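# Lean the plate upright in the wire stand

## Task

Put the plate upright in the wire stand so it tilts backward with its food side facing outward, and finish with neither hand in contact with the plate.

## Robot and tools

Robot: two arms, left_arm and right_arm, each ending in a five-finger hand (left_arm carries a left hand, right_arm a right hand). Reference images of the stand and plate are available through show_instructions.

Frames. The scene frame has its origin at table-top height, halfway between the nominal arm bases; +z is up, +x reaches out over the table, and left_arm sits on the +y side (image left/right may differ). Actual bases: left_arm at (+0.035, +0.237, 0) m, right_arm at (-0.037, -0.318, +0.045) m, both essentially unrotated. Every hand pose, velocity, target and offset in a call or a result is in that arm's own base frame. A post stands on the floor behind the arms.

Hand point. This is a point fixed to the palm: 0.05 m out from the palm face and 0.15 m from the wrist mount along the fingers. Its +z runs along straight fingers, +y points out of the palm, and +x runs across the palm away from the thumb on the right hand (toward the thumb on the left hand). Straight fingertips end 0.06-0.07 m past the point along +z, about 0.06 m behind it along -y. A bracket on the little-finger side of the wrist projects about 0.10 m across and can strike objects.

A row: 28 numbers, each in [-1, 1], always for both arms. Order: left_arm dx, dy, dz, rx, ry, rz; left hand little, ring, middle, index, thumb_bend, thumb_turn; left force_limit, speed; then the same 14 for right_arm. Pose numbers are offsets, not poses: they are measured from the arm's Hand target at the start of the action (or move), along that arm's base axes. 1.0 equals 0.6 m of translation or 180 degrees. rx, ry, rz form a single rotation vector, turning about the Hand target position. Six zeros means no new request for that arm. Finger numbers are absolute targets: +1 straight/open, -1 curled; thumb_turn -1 puts the thumb opposite the fingers, +1 beside the palm. force_limit maps -1..+1 to about 0..10 N at the fingertip (0..15 N for the two thumb motors). speed rises from nearly zero at -1 to full at +0.48 and stays full above that; use -0.94 or lower for a soft grasp. There is no 'unchanged' value for hand numbers: repeat the last eight numbers you actually sent for that hand (or, if none yet, its hand_measured six plus hand_force_limit and hand_speed).

execute_actions(actions, cameras): actions is a list of actions; each action is a list of up to 15 rows, one per 1/30 s step; a short action repeats its final row to fill 15 steps. All rows of one action count from the same start pose, so sending an offset again moves further. cameras: names from cam_high, cam_left_wrist, cam_right_wrist, or ["all"]; images come only when asked or when actions is empty.

move(target, speed, blend, blocking, cameras): target is one 28-number row or a list of up to 15 rows; every row is again an offset from the Hand targets as they stood when the move began, not from the previous row. speed is top path speed in m/s (0.002 to 4.3, default 0.25; turning up to twice that in rad/s), one value or one per target. blend is a corner radius in m per target (0 = stop at each). blocking=false returns after about 0.5 s while motion continues. Paths are straight, do not avoid obstacles, all arms finish together, and are capped at 10 s. The result adds a move: line (done, off_target, moving, held, fault) and limits such as paced or held.

wait(seconds 0-3600) lets time pass; stop() brakes a running move; zoom_image(camera, region=[x0,y0,x1,y1], at most 504x504 pixels) enlarges part of the newest image; finished_scene(scene=1) ends the scene irreversibly.

Results: end_effector_position (m) and end_effector_quat_wxyz per arm in its base frame; Hand target = last commanded pose after clipping, the base for the next offsets; hand_measured, hand_stopped_by (moving, target, force, stalled, fault) and hand_load_n (fingertip N, positive pushing open), all in the six-motor order; joint positions, velocities and torques. Hands often rest 1-3 cm (up to 5 cm) short, usually low, from friction and weight; re-send the missing distance as an offset. Orientation commands are clipped to within 40 degrees of the current one per step. A dropped grip shows as hand_load_n near 0.

Grasping: thumb turned in front closes around objects roughly 0.035-0.065 m thick; thumb tip against index pad can pinch a light object up to about 0.08 m. To tighten, raise force_limit and send a more-closed target; to release, send a target more open than hand_measured.

Avoid: dropping the plate even slightly (crockery falling more than a few cm fails), releasing it while it moves, fast impacts, strong presses against the stand, table or post, letting anything leave the table, and any contact or pinch between the two hands or arms. Heavy or long stretched holds heat motors; at 100 °C the arm collapses for 30-60 s. Loose objects may occasionally be nudged. The finished plate must stay leaning on its own with no hand touching it.

Each tool is called after "Call:" as name(argument=value, ...) on one line, values as JSON.

Reference images:

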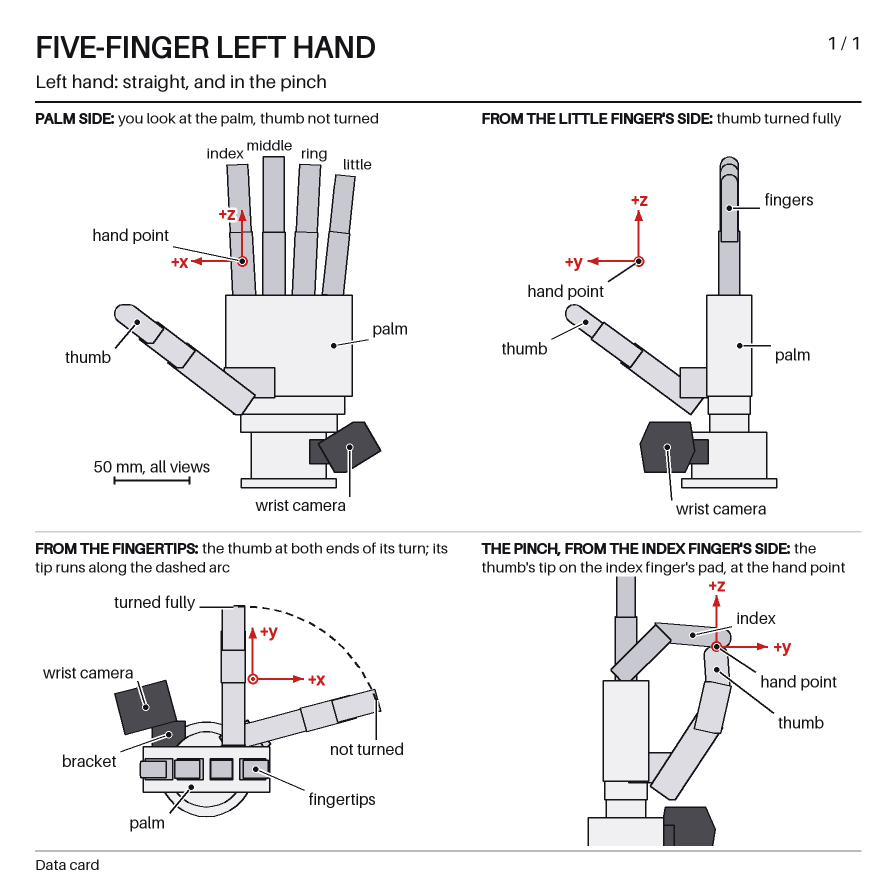

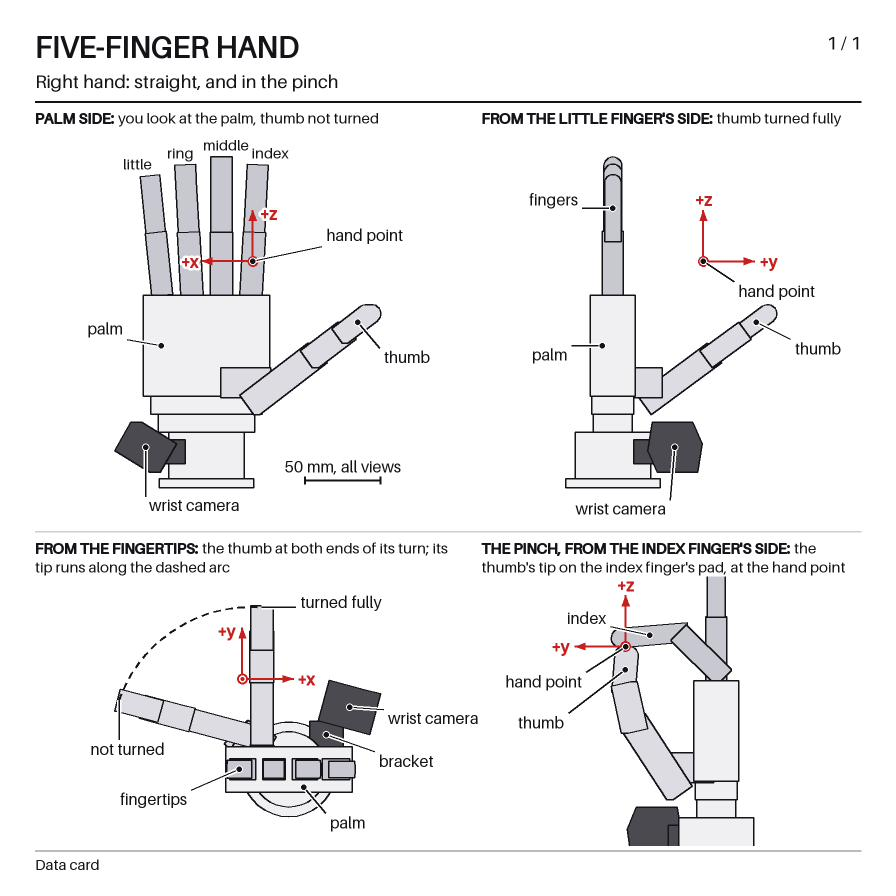

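## Session

Call:
execute_actions(actions=[])

Scene clock: 0.00 s.
left_arm: end_effector_position=(+0.3249, +0.0671, +0.2098) hand_measured=(+1.000, +1.000, +1.000, +1.000, +1.000, +1.000) hand_load_n=(+0.0, +0.0, +0.0, +0.0, +0.0, +0.0) hand_stopped_by=(target, target, target, target, target, target) hand_force_limit=0.00 hand_speed=-0.80 end_effector_quat_wxyz=(-0.158, +0.943, -0.293, +0.002) | right_arm: end_effector_position=(+0.4998, +0.1131, +0.1270) hand_measured=(+1.000, +1.000, +1.000, +1.000, +1.000, +1.000) hand_load_n=(+0.0, +0.0, +0.0, +0.0, +0.0, +0.0) hand_stopped_by=(target, target, target, target, target, target) hand_force_limit=0.00 hand_speed=-0.80 end_effector_quat_wxyz=(+0.033, +0.036, +0.997, +0.056)
Joint positions: left_arm=[0.231 1.147 1.106 -1.36 -0.27 -0.714] | right_arm=[0.077 1.561 1.226 -1.157 -0.104 1.724]
Joint velocities: within noise
Joint torques (N m): no reading
Heat: left arm: hottest wrist roll 33 °C; right arm: hottest shoulder 32 °C.
Hand target: left_arm +0.3307, +0.0685, +0.2171; -0.163, +0.942, -0.292, +0.010 | right_arm +0.5086, +0.1138, +0.1375; +0.046, +0.035, +0.997, +0.057

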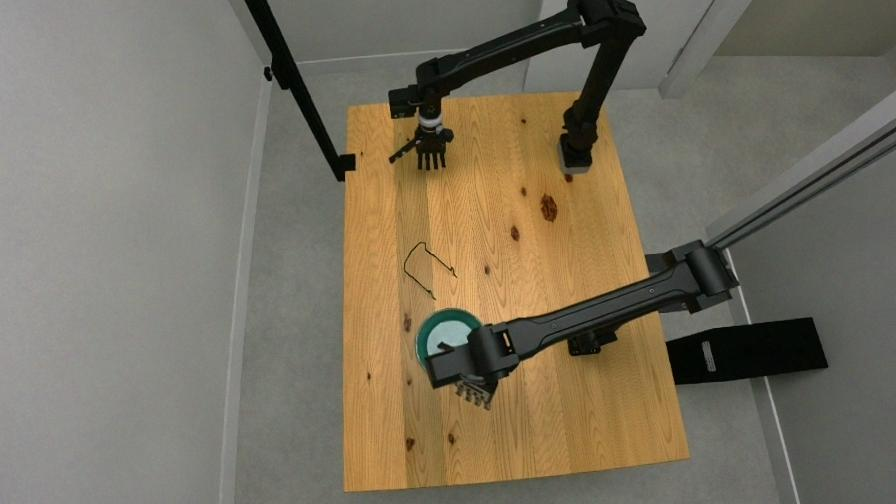

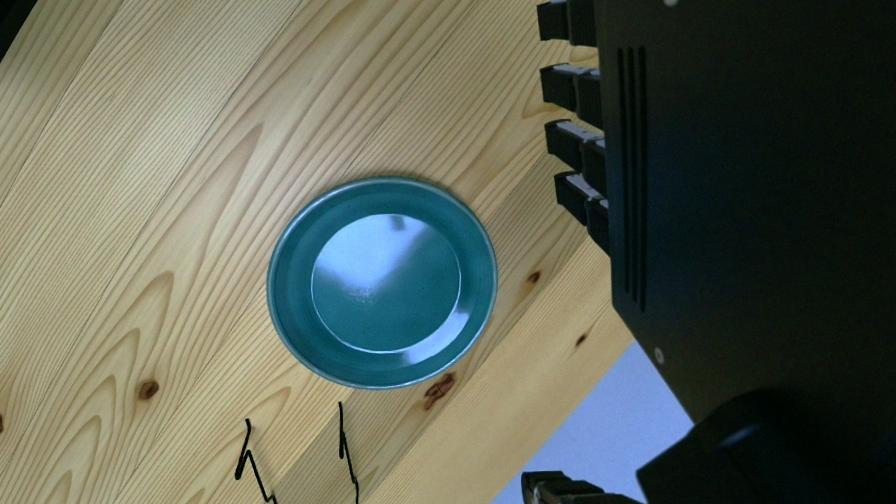

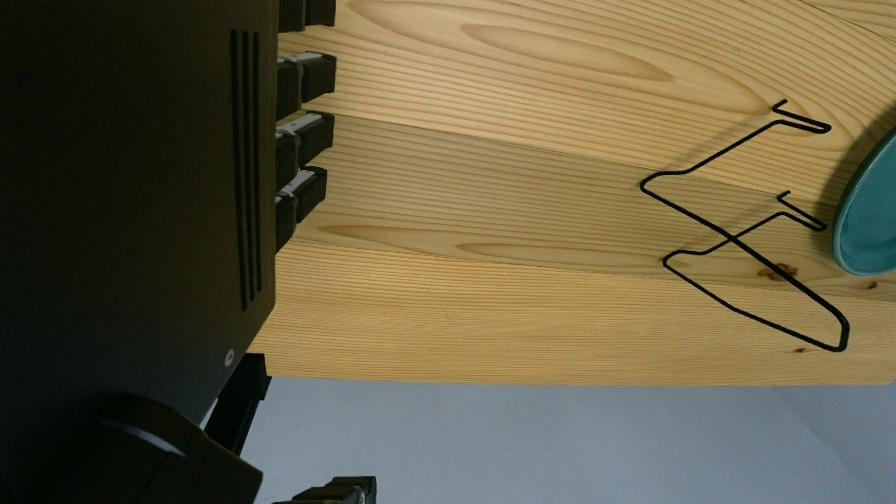

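Call:
zoom_image(camera="cam_right_wrist", region=[600, 60, 896, 380])

Call:
zoom_image(camera="cam_high", region=[340, 210, 540, 420])

Call:
zoom_image(camera="cam_left_wrist", region=[200, 150, 520, 504])

Scaled by 1.575 from the camera's image (finer frame: 1280x720).

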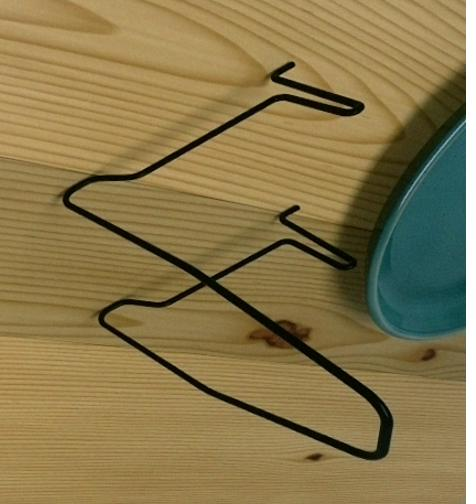

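Scaled by 2.400 from the camera's image (finer frame: 1280x720).

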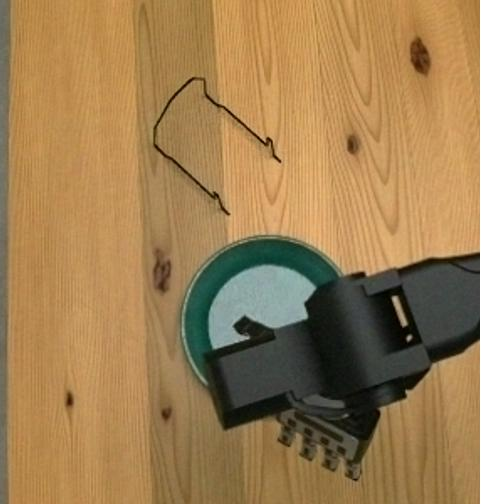

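Scaled by 1.424 from the camera's image (finer frame: 1280x720).

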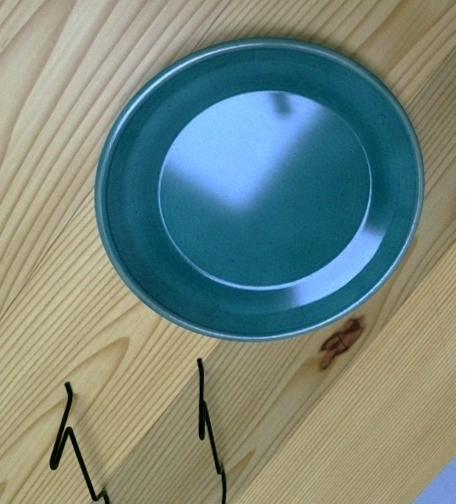

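Call:
move(target=[[0.274,-0.19,-0.095,-0.072,0.0814,-0.3057,-1,-1,0,0,1,-1,0,0, 0,0,0,0,0,0,1,1,1,1,1,1,0,-0.8]], cameras=["all"])

Scene clock: 202.60 s.
left_arm: end_effector_position=(+0.4832, -0.0439, +0.1506) hand_measured=(-1.000, -1.000, +0.000, +0.000, +1.000, -1.000) hand_load_n=(+0.0, +0.0, +0.0, +0.0, +0.0, +0.0) hand_stopped_by=(target, target, target, target, target, target) hand_force_limit=0.00 hand_speed=0.00 end_effector_quat_wxyz=(+0.006, +0.714, -0.700, -0.009) | right_arm: end_effector_position=(+0.4998, +0.1131, +0.1270) hand_measured=(+1.000, +1.000, +1.000, +1.000, +1.000, +1.000) hand_load_n=(+0.0, +0.0, +0.0, +0.0, +0.0, +0.0) hand_stopped_by=(target, target, target, target, target, target) hand_force_limit=0.00 hand_speed=-0.80 end_effector_quat_wxyz=(+0.033, +0.036, +0.997, +0.056)
Joint positions: left_arm=[-0.022 1.796 1.62 -1.416 -0.003 -0.043] | right_arm=[0.077 1.561 1.226 -1.157 -0.104 1.724]
Joint torques (N m): left_arm=[1.67 -15.38 11.45 -0.09 0.1 0.22] | right_arm=[0.03 -13.86 9.58 0.81 -0.15 -0.05]
Heat: left arm: hottest elbow 40 °C; right arm: hottest elbow 38 °C.
Hand target: left_arm +0.4951, -0.0455, +0.1601; +0.000, +0.707, -0.707, +0.000 | right_arm +0.5086, +0.1138, +0.1375; +0.046, +0.035, +0.997, +0.057
Off the commanded pose: left_arm 0.015 m, 2 deg | right_arm 0.014 m, 1 deg.
move: off_target (left_arm)

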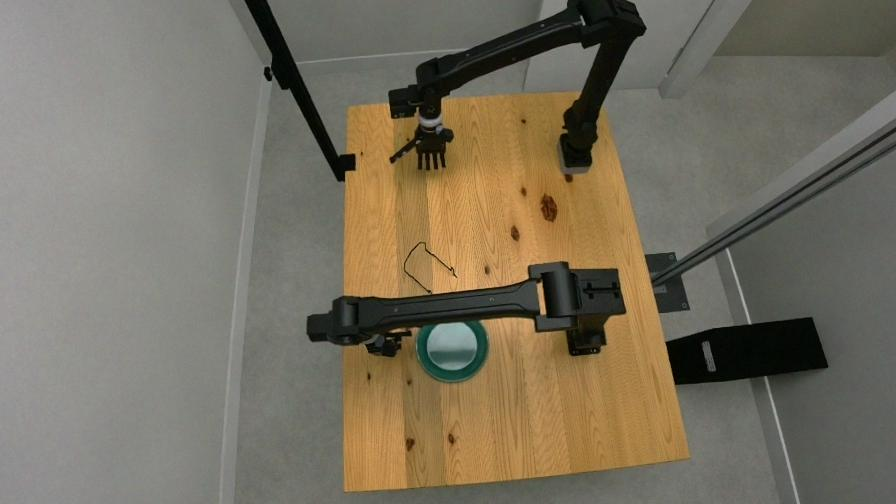

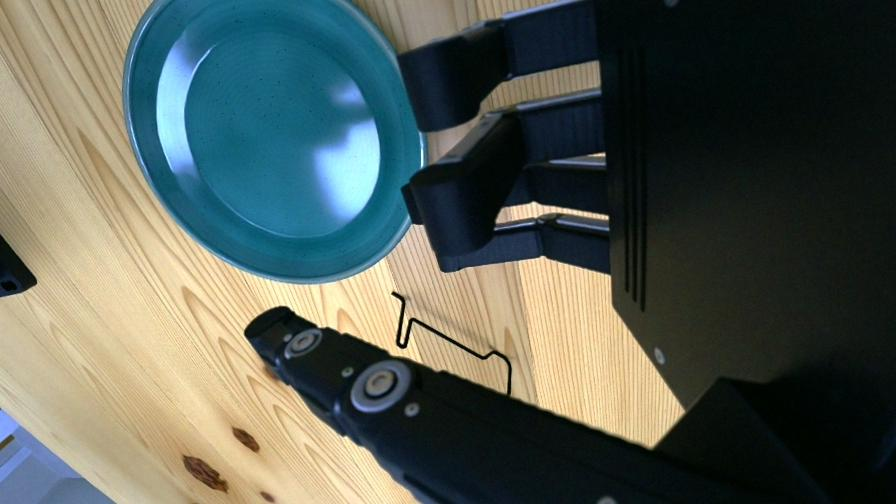

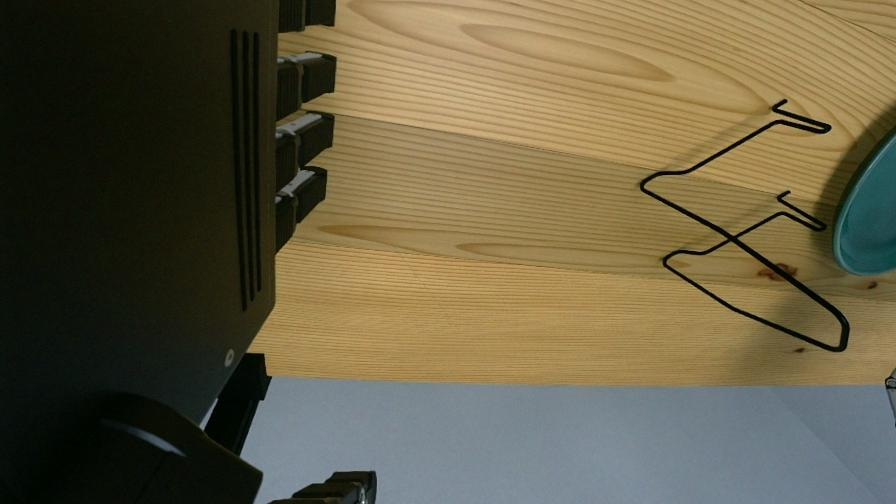

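Call:
zoom_image(camera="cam_high", region=[350, 230, 510, 400])

Call:
zoom_image(camera="cam_left_wrist", region=[100, 0, 604, 420])

Scaled by 2.965 from the camera's image (finer frame: 1280x720).

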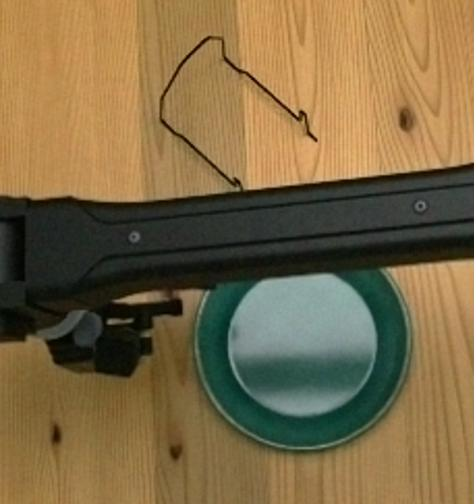

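Scaled by 1.000.

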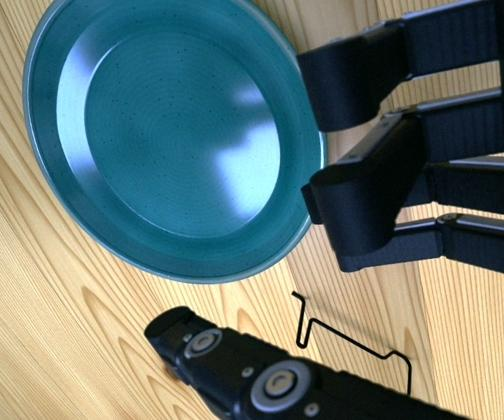

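Call:
zoom_image(camera="cam_high", region=[350, 310, 430, 370])

Scaled by 6.300 from the camera's image (finer frame: 1280x720).

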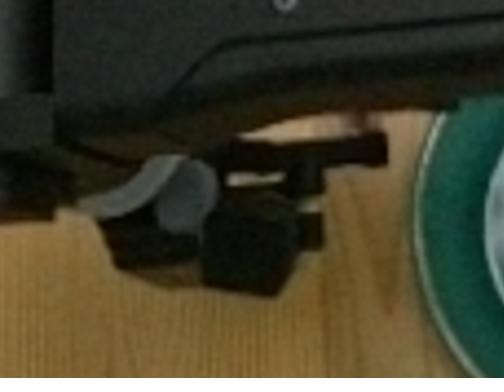

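Call:
move(target=[[0,0.0133,-0.133,0,0,0,-1,-1,0,0,1,-1,0,0, 0,0,0,0,0,0,1,1,1,1,1,1,0,-0.8]], cameras=["all"])

Call:
zoom_image(camera="cam_left_wrist", region=[200, 0, 704, 420])

Call:
zoom_image(camera="cam_high", region=[350, 310, 450, 400])

Scene clock: 271.67 s.
left_arm: end_effector_position=(+0.4924, -0.0421, +0.0813) hand_measured=(-1.000, -1.000, +0.000, +0.000, +1.000, -1.000) hand_load_n=(+0.0, +0.0, +0.0, +0.0, +0.0, +0.0) hand_stopped_by=(target, target, target, target, target, target) hand_force_limit=0.00 hand_speed=0.00 end_effector_quat_wxyz=(+0.002, +0.710, -0.704, -0.005) | right_arm: end_effector_position=(+0.4998, +0.1131, +0.1270) hand_measured=(+1.000, +1.000, +1.000, +1.000, +1.000, +1.000) hand_load_n=(+0.0, +0.0, +0.0, +0.0, +0.0, +0.0) hand_stopped_by=(target, target, target, target, target, target) hand_force_limit=0.00 hand_speed=-0.80 end_effector_quat_wxyz=(+0.033, +0.036, +0.997, +0.056)
Joint positions: left_arm=[-0.02 1.859 1.524 -1.247 -0.003 -0.028] | right_arm=[0.077 1.561 1.226 -1.157 -0.104 1.724]
Joint torques (N m): left_arm=[2.14 -16.32 7.39 0.87 0.11 0.22] | right_arm=[0.26 -12.04 9.28 0.34 -0.13 -0.01]
Heat: left arm: hottest elbow 44 °C; right arm: hottest elbow 39 °C.
Hand target: left_arm +0.4951, -0.0376, +0.0802; +0.000, +0.707, -0.707, +0.000 | right_arm +0.5086, +0.1138, +0.1375; +0.046, +0.035, +0.997, +0.057
Off the commanded pose: left_arm 0.005 m, 1 deg | right_arm 0.014 m, 1 deg.
move: done

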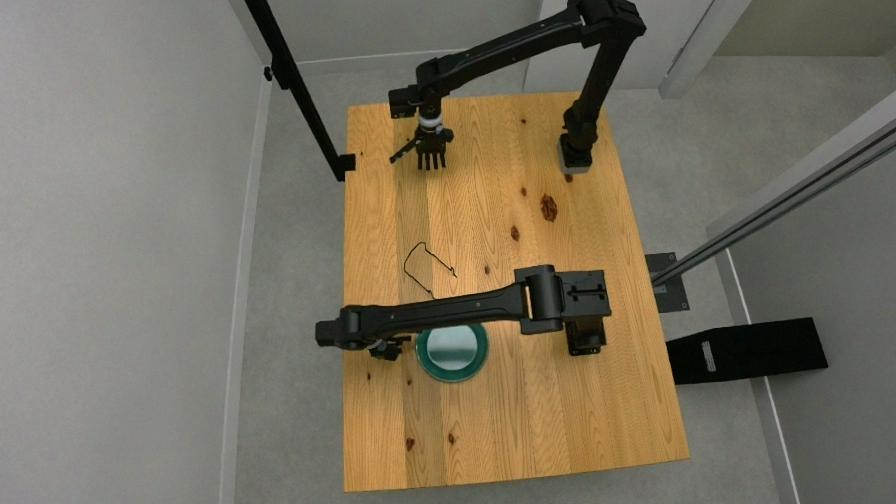

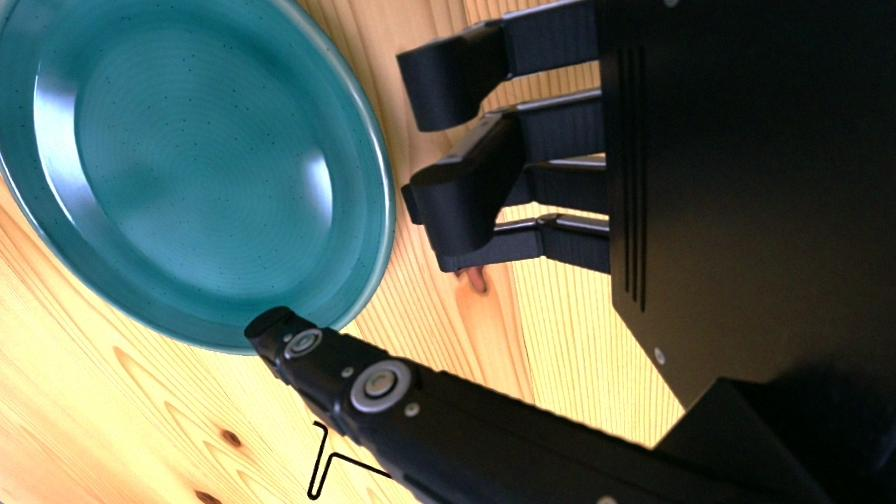

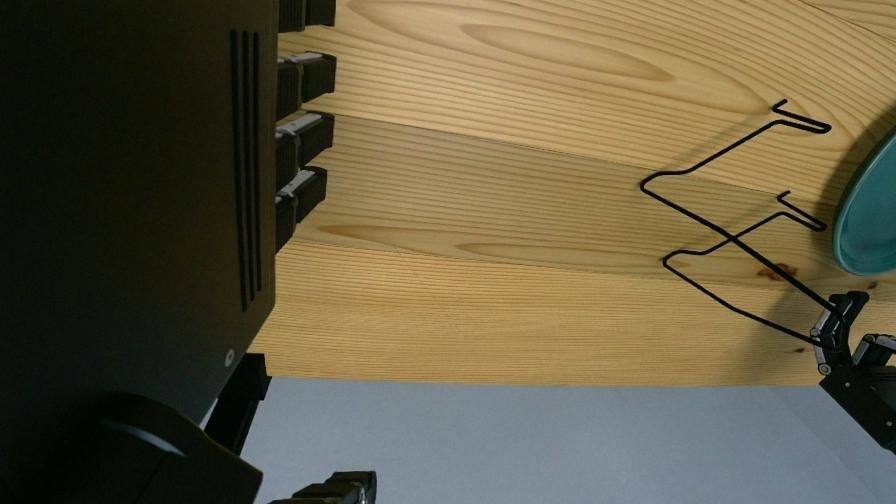

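Scaled by 1.000.

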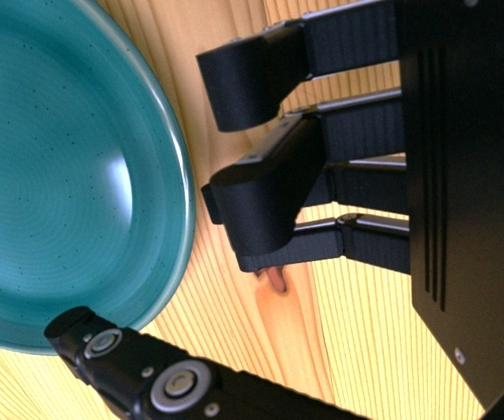

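Scaled by 5.040 from the camera's image (finer frame: 1280x720).

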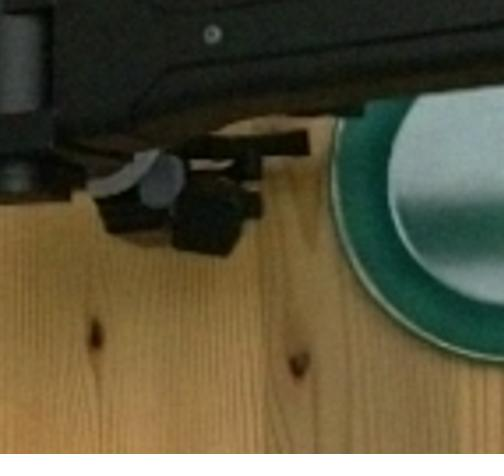

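Call:
move(target=[[0,0,-0.06,0,0,0,-1,-1,0,0,1,-1,0,0, 0,0,0,0,0,0,1,1,1,1,1,1,0,-0.8]], speed=0.1, cameras=["cam_left_wrist","cam_right_wrist"])

Call:
zoom_image(camera="cam_left_wrist", region=[300, 60, 620, 360])

Call:
zoom_image(camera="cam_right_wrist", region=[760, 160, 896, 470])

Scene clock: 289.70 s.
left_arm: end_effector_position=(+0.4958, -0.0421, +0.0533) hand_measured=(-1.000, -1.000, +0.000, +0.000, +1.000, -1.000) hand_load_n=(+0.0, +0.0, +0.0, +0.0, +0.0, +0.0) hand_stopped_by=(target, target, target, target, target, target) hand_force_limit=0.00 hand_speed=0.00 end_effector_quat_wxyz=(-0.004, +0.710, -0.704, +0.002) | right_arm: end_effector_position=(+0.4998, +0.1131, +0.1270) hand_measured=(+1.000, +1.000, +1.000, +1.000, +1.000, +1.000) hand_load_n=(+0.0, +0.0, +0.0, +0.0, +0.0, +0.0) hand_stopped_by=(target, target, target, target, target, target) hand_force_limit=0.00 hand_speed=-0.80 end_effector_quat_wxyz=(+0.033, +0.036, +0.997, +0.056)
Joint positions: left_arm=[-0.02 1.88 1.481 -1.164 -0.003 -0.028] | right_arm=[0.077 1.561 1.226 -1.157 -0.104 1.724]
Joint torques (N m): left_arm=[2.02 -15.74 6.87 1.05 0.11 0.23] | right_arm=[-1.14 -12.22 9.44 0.66 -0.15 0.03]
Heat: left arm: hottest elbow 41 °C; right arm: hottest elbow 39 °C.
Hand target: left_arm +0.4950, -0.0376, +0.0441; +0.000, +0.707, -0.707, +0.000 | right_arm +0.5086, +0.1138, +0.1375; +0.046, +0.035, +0.997, +0.057
Off the commanded pose: left_arm 0.010 m, 1 deg | right_arm 0.014 m, 1 deg.
move: done

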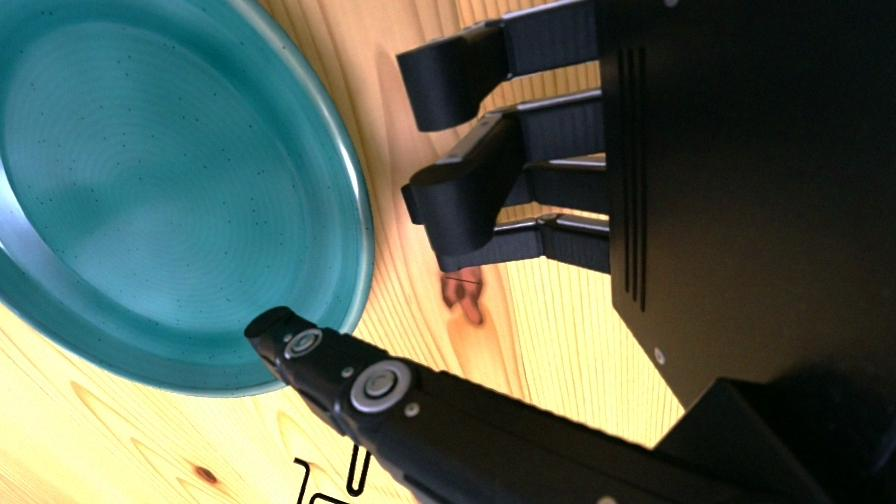

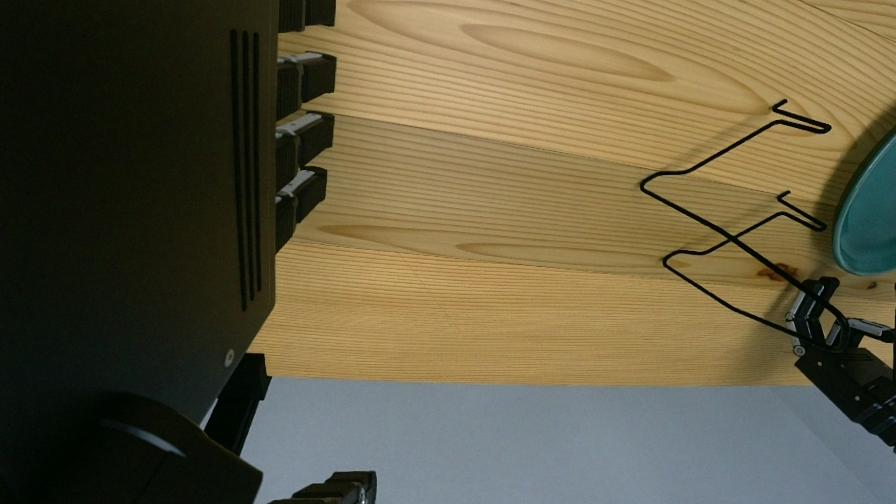

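Scaled by 1.575 from the camera's image (finer frame: 1280x720).

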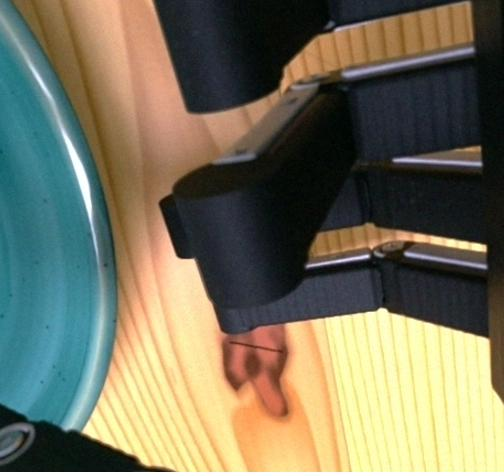

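Scaled by 1.626 from the camera's image (finer frame: 1280x720).

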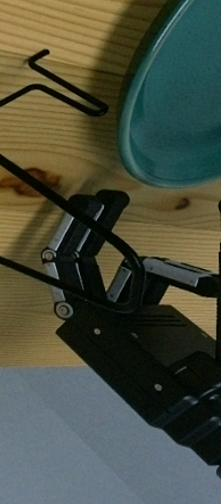

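Call:
move(target=[[0,0.004,-0.025,0,0,0,-1,-1,0,0,1,-1,0,0, 0,0,0,0,0,0,1,1,1,1,1,1,0,-0.8]], speed=0.05, cameras=["cam_left_wrist"])

Scene clock: 305.33 s.
left_arm: end_effector_position=(+0.4969, -0.0397, +0.0402) hand_measured=(-1.000, -1.000, +0.000, +0.000, +1.000, -1.000) hand_load_n=(+0.0, +0.0, +0.0, +0.0, +0.0, +0.0) hand_stopped_by=(target, target, target, target, target, target) hand_force_limit=0.00 hand_speed=0.00 end_effector_quat_wxyz=(-0.005, +0.710, -0.704, +0.003) | right_arm: end_effector_position=(+0.4998, +0.1131, +0.1270) hand_measured=(+1.000, +1.000, +1.000, +1.000, +1.000, +1.000) hand_load_n=(+0.0, +0.0, +0.0, +0.0, +0.0, +0.0) hand_stopped_by=(target, target, target, target, target, target) hand_force_limit=0.00 hand_speed=-0.80 end_effector_quat_wxyz=(+0.033, +0.036, +0.997, +0.056)
Joint positions: left_arm=[-0.015 1.894 1.464 -1.13 -0.003 -0.024] | right_arm=[0.077 1.561 1.226 -1.157 -0.104 1.724]
Joint torques (N m): left_arm=[1.96 -15.44 6.68 1.02 0.09 0.23] | right_arm=[-0.67 -13.33 9.52 0.9 -0.15 -0.01]
Heat: left arm: hottest elbow 40 °C; right arm: hottest elbow 39 °C.
Hand target: left_arm +0.4950, -0.0351, +0.0291; +0.000, +0.707, -0.707, +0.000 | right_arm +0.5086, +0.1138, +0.1375; +0.046, +0.035, +0.997, +0.057
Off the commanded pose: left_arm 0.012 m, 1 deg | right_arm 0.014 m, 1 deg.
move: off_target (left_arm)

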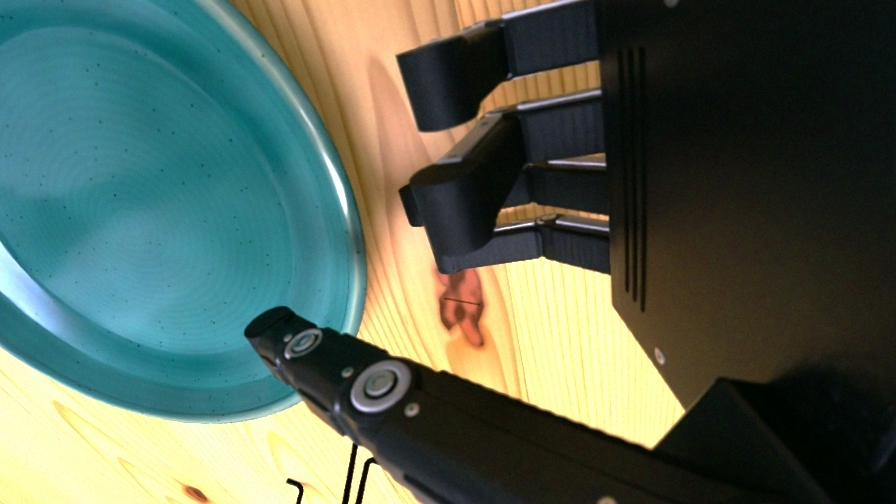

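Call:
move(target=[[0,0,-0.02,0,0,0,-1,-1,0,0,1,-1,0,0, 0,0,0,0,0,0,1,1,1,1,1,1,0,-0.8]], speed=0.05, cameras=["cam_left_wrist","cam_right_wrist"])

Call:
zoom_image(camera="cam_right_wrist", region=[760, 200, 896, 400])

Scene clock: 311.30 s.
left_arm: end_effector_position=(+0.4975, -0.0398, +0.0384) hand_measured=(-1.000, -1.000, +0.000, +0.000, +1.000, -1.000) hand_load_n=(+0.5, +0.0, -3.5, -1.5, -0.5, +0.0) hand_stopped_by=(target, target, target, target, target, target) hand_force_limit=0.00 hand_speed=0.00 end_effector_quat_wxyz=(-0.007, +0.709, -0.705, +0.005) | right_arm: end_effector_position=(+0.4998, +0.1131, +0.1270) hand_measured=(+1.000, +1.000, +1.000, +1.000, +1.000, +1.000) hand_load_n=(+0.0, +0.0, +0.0, +0.0, +0.0, +0.0) hand_stopped_by=(target, target, target, target, target, target) hand_force_limit=0.00 hand_speed=-0.80 end_effector_quat_wxyz=(+0.033, +0.036, +0.997, +0.056)
Joint positions: left_arm=[-0.015 1.894 1.46 -1.12 -0.002 -0.022] | right_arm=[0.077 1.561 1.226 -1.157 -0.104 1.724]
Joint torques (N m): left_arm=[1.96 -14.62 5.83 1.77 0.06 0.2] | right_arm=[-1.32 -12.69 9.73 0.81 -0.1 -0.06]
Heat: left arm: hottest elbow 40 °C; right arm: hottest elbow 39 °C.
Hand target: left_arm +0.4950, -0.0351, +0.0171; +0.000, +0.707, -0.707, +0.000 | right_arm +0.5086, +0.1138, +0.1375; +0.046, +0.035, +0.997, +0.057
Off the commanded pose: left_arm 0.022 m, 1 deg | right_arm 0.014 m, 1 deg.
move: off_target (left_arm)

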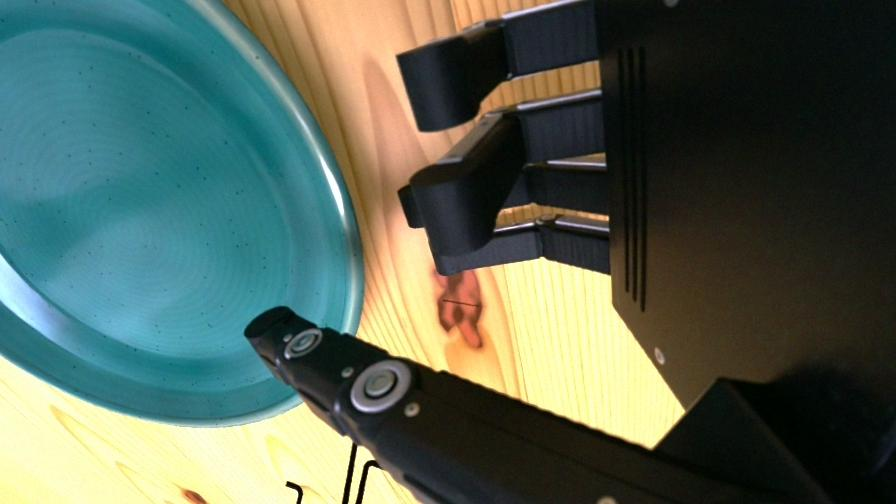

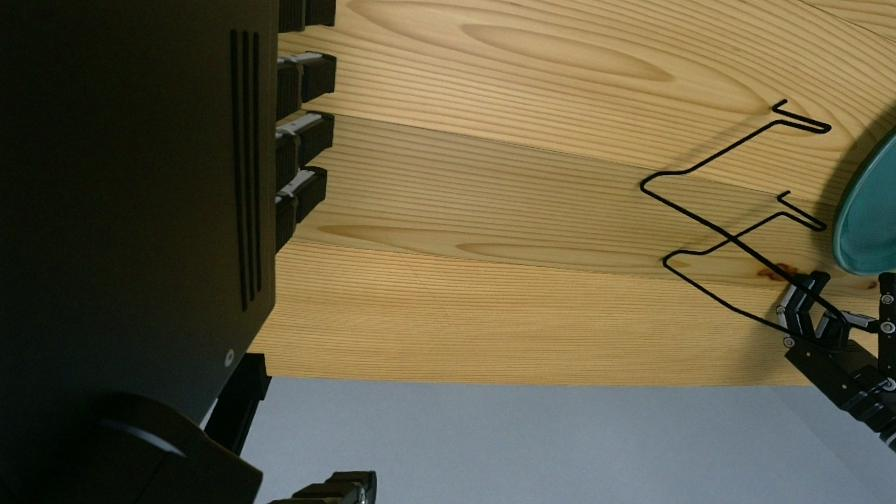

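Scaled by 2.520 from the camera's image (finer frame: 1280x720).

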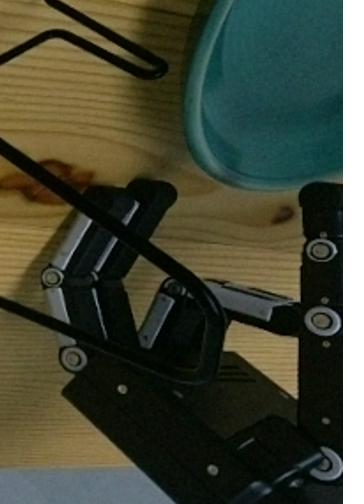

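Call:
move(target=[[0,0.002,0.026,0,0,0,-1,-1,0,0,1,-1,0,0, 0,0,0,0,0,0,1,1,1,1,1,1,0,-0.8],[-0.06,0.002,0.026,0,0,0,-1,-1,0,0,1,-1,0,0, 0,0,0,0,0,0,1,1,1,1,1,1,0,-0.8]], speed=0.05, cameras=["cam_left_wrist","cam_right_wrist","cam_high"])

Call:
zoom_image(camera="cam_right_wrist", region=[760, 200, 896, 400])

Call:
zoom_image(camera="cam_high", region=[350, 310, 450, 400])

Scene clock: 324.33 s.
left_arm: end_effector_position=(+0.4697, -0.0387, +0.0396) hand_measured=(-1.000, -1.000, +0.000, +0.000, +1.000, -1.000) hand_load_n=(+0.5, +0.0, +0.0, +0.0, +0.0, +0.0) hand_stopped_by=(target, target, target, target, target, target) hand_force_limit=0.00 hand_speed=0.00 end_effector_quat_wxyz=(-0.009, +0.709, -0.705, +0.008) | right_arm: end_effector_position=(+0.4998, +0.1131, +0.1270) hand_measured=(+1.000, +1.000, +1.000, +1.000, +1.000, +1.000) hand_load_n=(+0.0, +0.0, +0.5, +0.0, +0.0, +0.0) hand_stopped_by=(target, target, target, target, target, target) hand_force_limit=0.00 hand_speed=-0.80 end_effector_quat_wxyz=(+0.033, +0.036, +0.997, +0.056)
Joint positions: left_arm=[-0.014 1.823 1.358 -1.083 -0.001 -0.02] | right_arm=[0.077 1.561 1.226 -1.157 -0.104 1.724]
Joint torques (N m): left_arm=[2.37 -15.44 5.41 0.55 0.02 0.21] | right_arm=[-0.67 -12.16 9.54 0.76 -0.1 0]
Heat: left arm: hottest elbow 38 °C; right arm: hottest elbow 39 °C.
Hand target: left_arm +0.4589, -0.0339, +0.0327; +0.000, +0.707, -0.707, +0.000 | right_arm +0.5086, +0.1138, +0.1375; +0.046, +0.035, +0.997, +0.057
Off the commanded pose: left_arm 0.014 m, 1 deg | right_arm 0.014 m, 1 deg.
move: off_target (left_arm)

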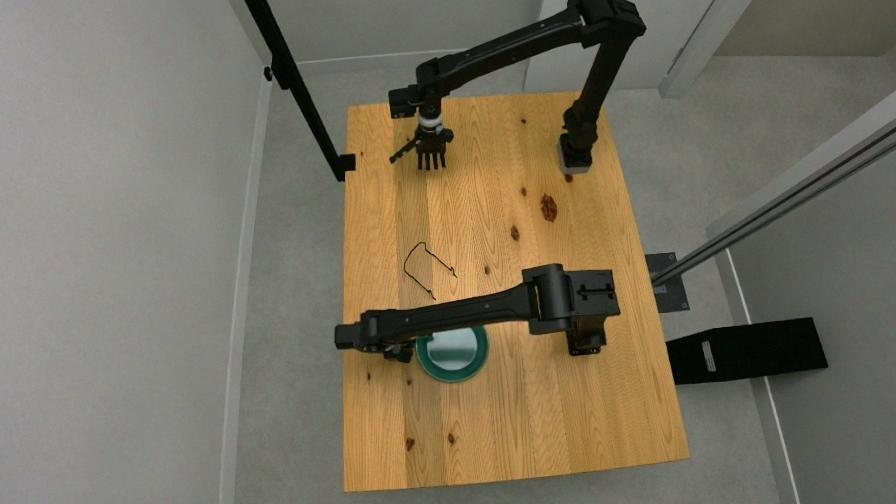

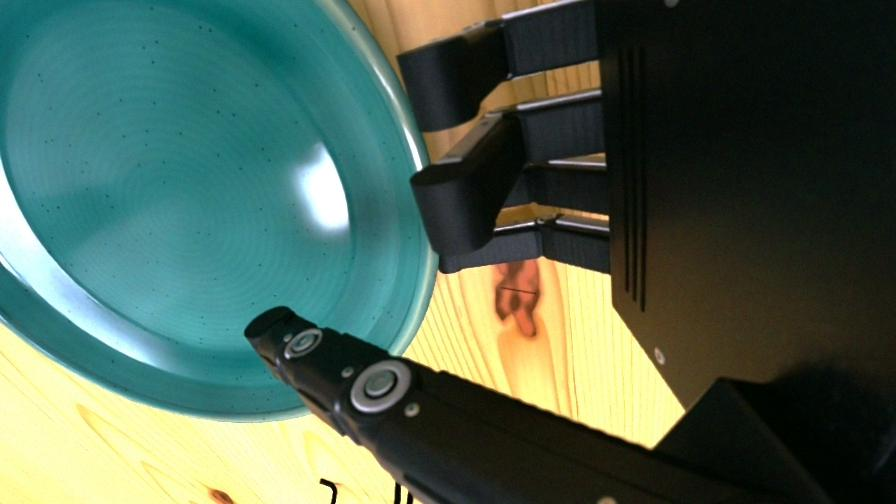

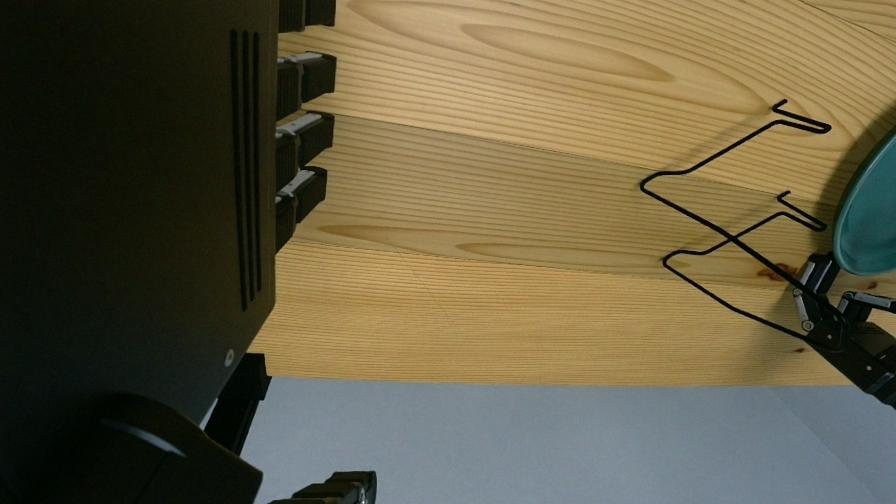

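Scaled by 2.520 from the camera's image (finer frame: 1280x720).

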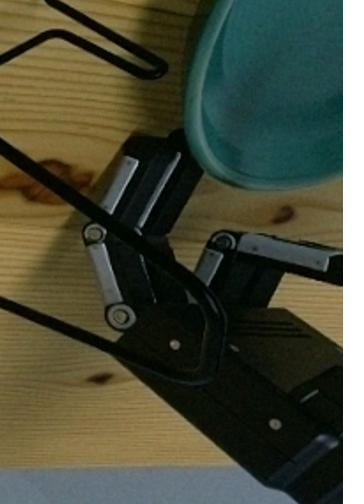

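Scaled by 5.040 from the camera's image (finer frame: 1280x720).

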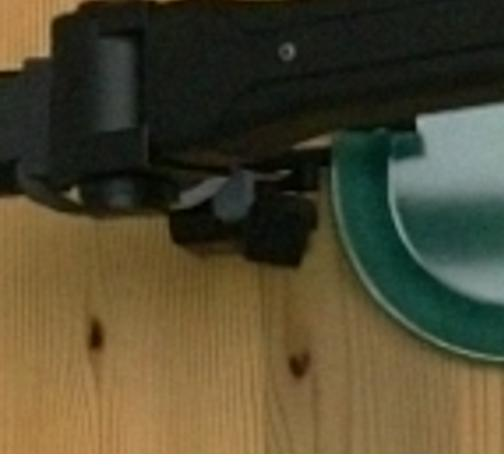

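Call:
zoom_image(camera="cam_left_wrist", region=[380, 140, 580, 300])

Scaled by 2.520 from the camera's image (finer frame: 1280x720).

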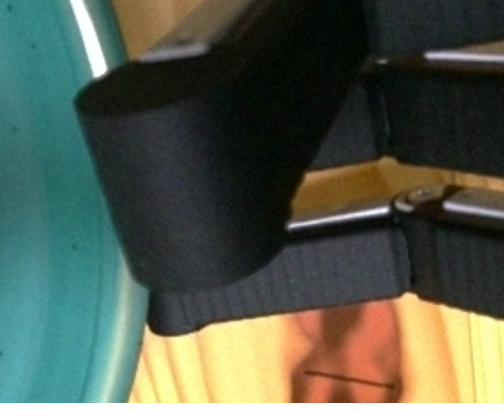

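Call:
move(target=[[-0.028,0,0.002,0,0,0,-1,-1,0,0,1,-1,0,0, 0,0,0,0,0,0,1,1,1,1,1,1,0,-0.8]], speed=0.05, cameras=["cam_left_wrist","cam_right_wrist","cam_high"])

Call:
zoom_image(camera="cam_right_wrist", region=[760, 200, 896, 400])

Call:
zoom_image(camera="cam_left_wrist", region=[380, 140, 580, 300])

Scene clock: 340.20 s.
left_arm: end_effector_position=(+0.4549, -0.0385, +0.0407) hand_measured=(-1.000, -1.000, +0.000, +0.000, +1.000, -1.000) hand_load_n=(+0.0, +0.0, +0.0, +0.0, +0.0, +0.0) hand_stopped_by=(target, target, target, target, target, target) hand_force_limit=0.00 hand_speed=0.00 end_effector_quat_wxyz=(-0.010, +0.709, -0.705, +0.010) | right_arm: end_effector_position=(+0.4998, +0.1131, +0.1270) hand_measured=(+1.000, +1.000, +1.000, +1.000, +1.000, +1.000) hand_load_n=(+0.0, +0.0, +0.0, +0.0, +0.0, +0.0) hand_stopped_by=(target, target, target, target, target, target) hand_force_limit=0.00 hand_speed=-0.80 end_effector_quat_wxyz=(+0.033, +0.036, +0.997, +0.056)
Joint positions: left_arm=[-0.014 1.784 1.305 -1.064 -0.001 -0.02] | right_arm=[0.077 1.561 1.226 -1.157 -0.104 1.724]
Joint torques (N m): left_arm=[2.26 -15.03 5.15 0.16 0.03 0.2] | right_arm=[-0.73 -12.4 9.66 0.68 -0.12 -0.04]
Heat: left arm: hottest elbow 37 °C; right arm: hottest elbow 40 °C.
Hand target: left_arm +0.4423, -0.0339, +0.0341; +0.000, +0.707, -0.707, +0.000 | right_arm +0.5086, +0.1138, +0.1375; +0.046, +0.035, +0.997, +0.057
Off the commanded pose: left_arm 0.015 m, 2 deg | right_arm 0.014 m, 1 deg.
move: off_target (left_arm)

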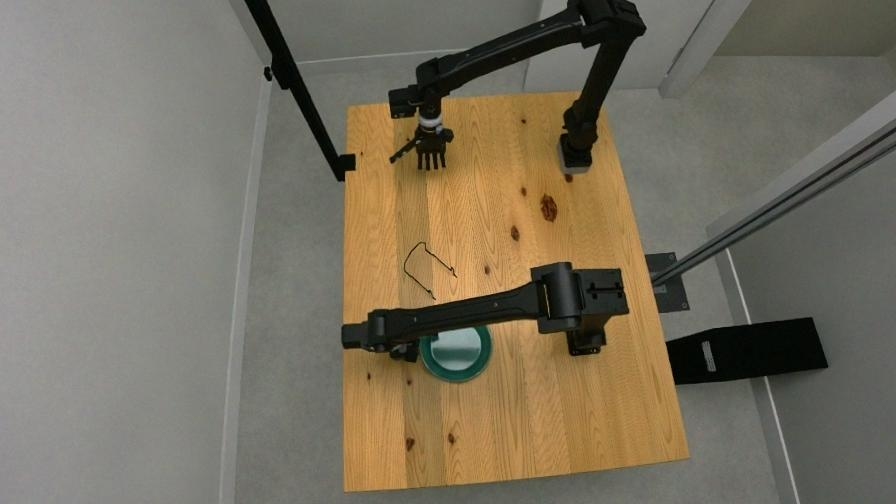

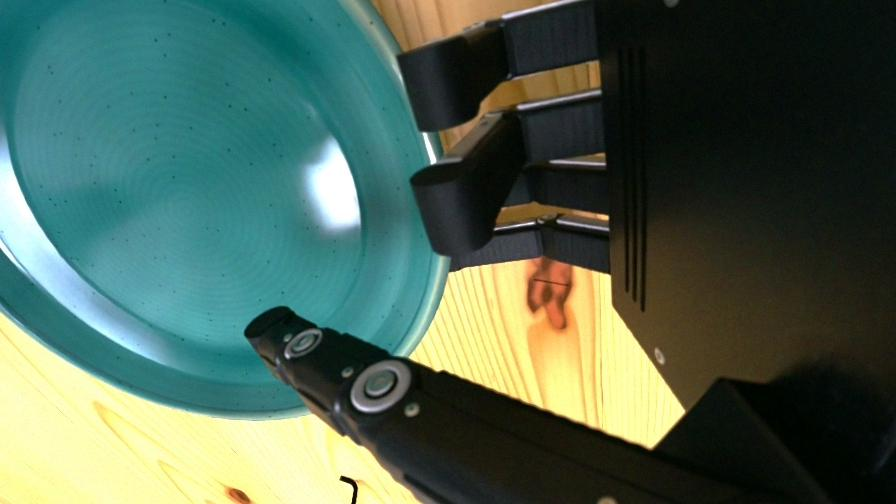

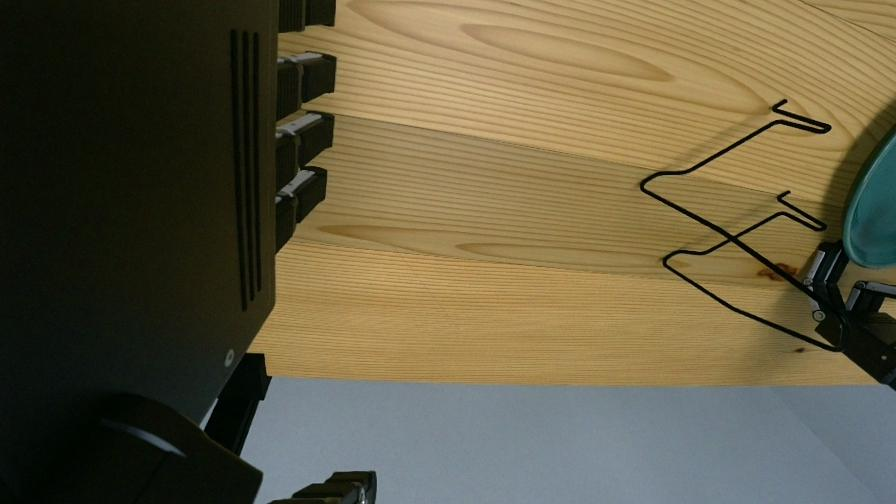

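Scaled by 2.520 from the camera's image (finer frame: 1280x720).

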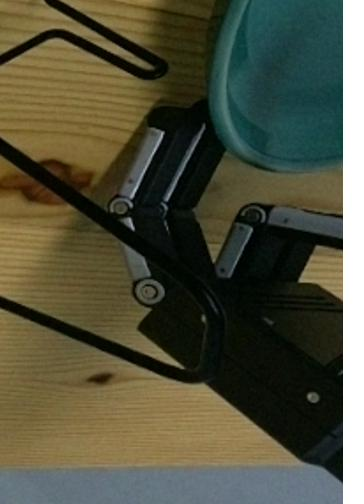

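Scaled by 2.520 from the camera's image (finer frame: 1280x720).

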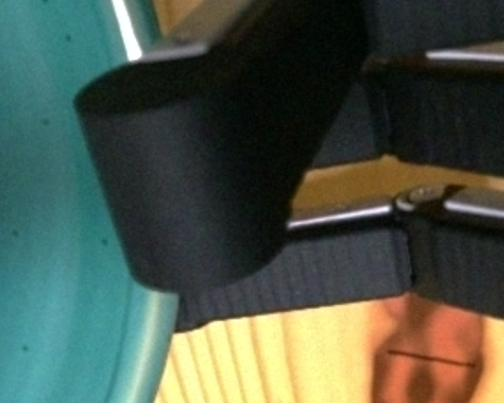

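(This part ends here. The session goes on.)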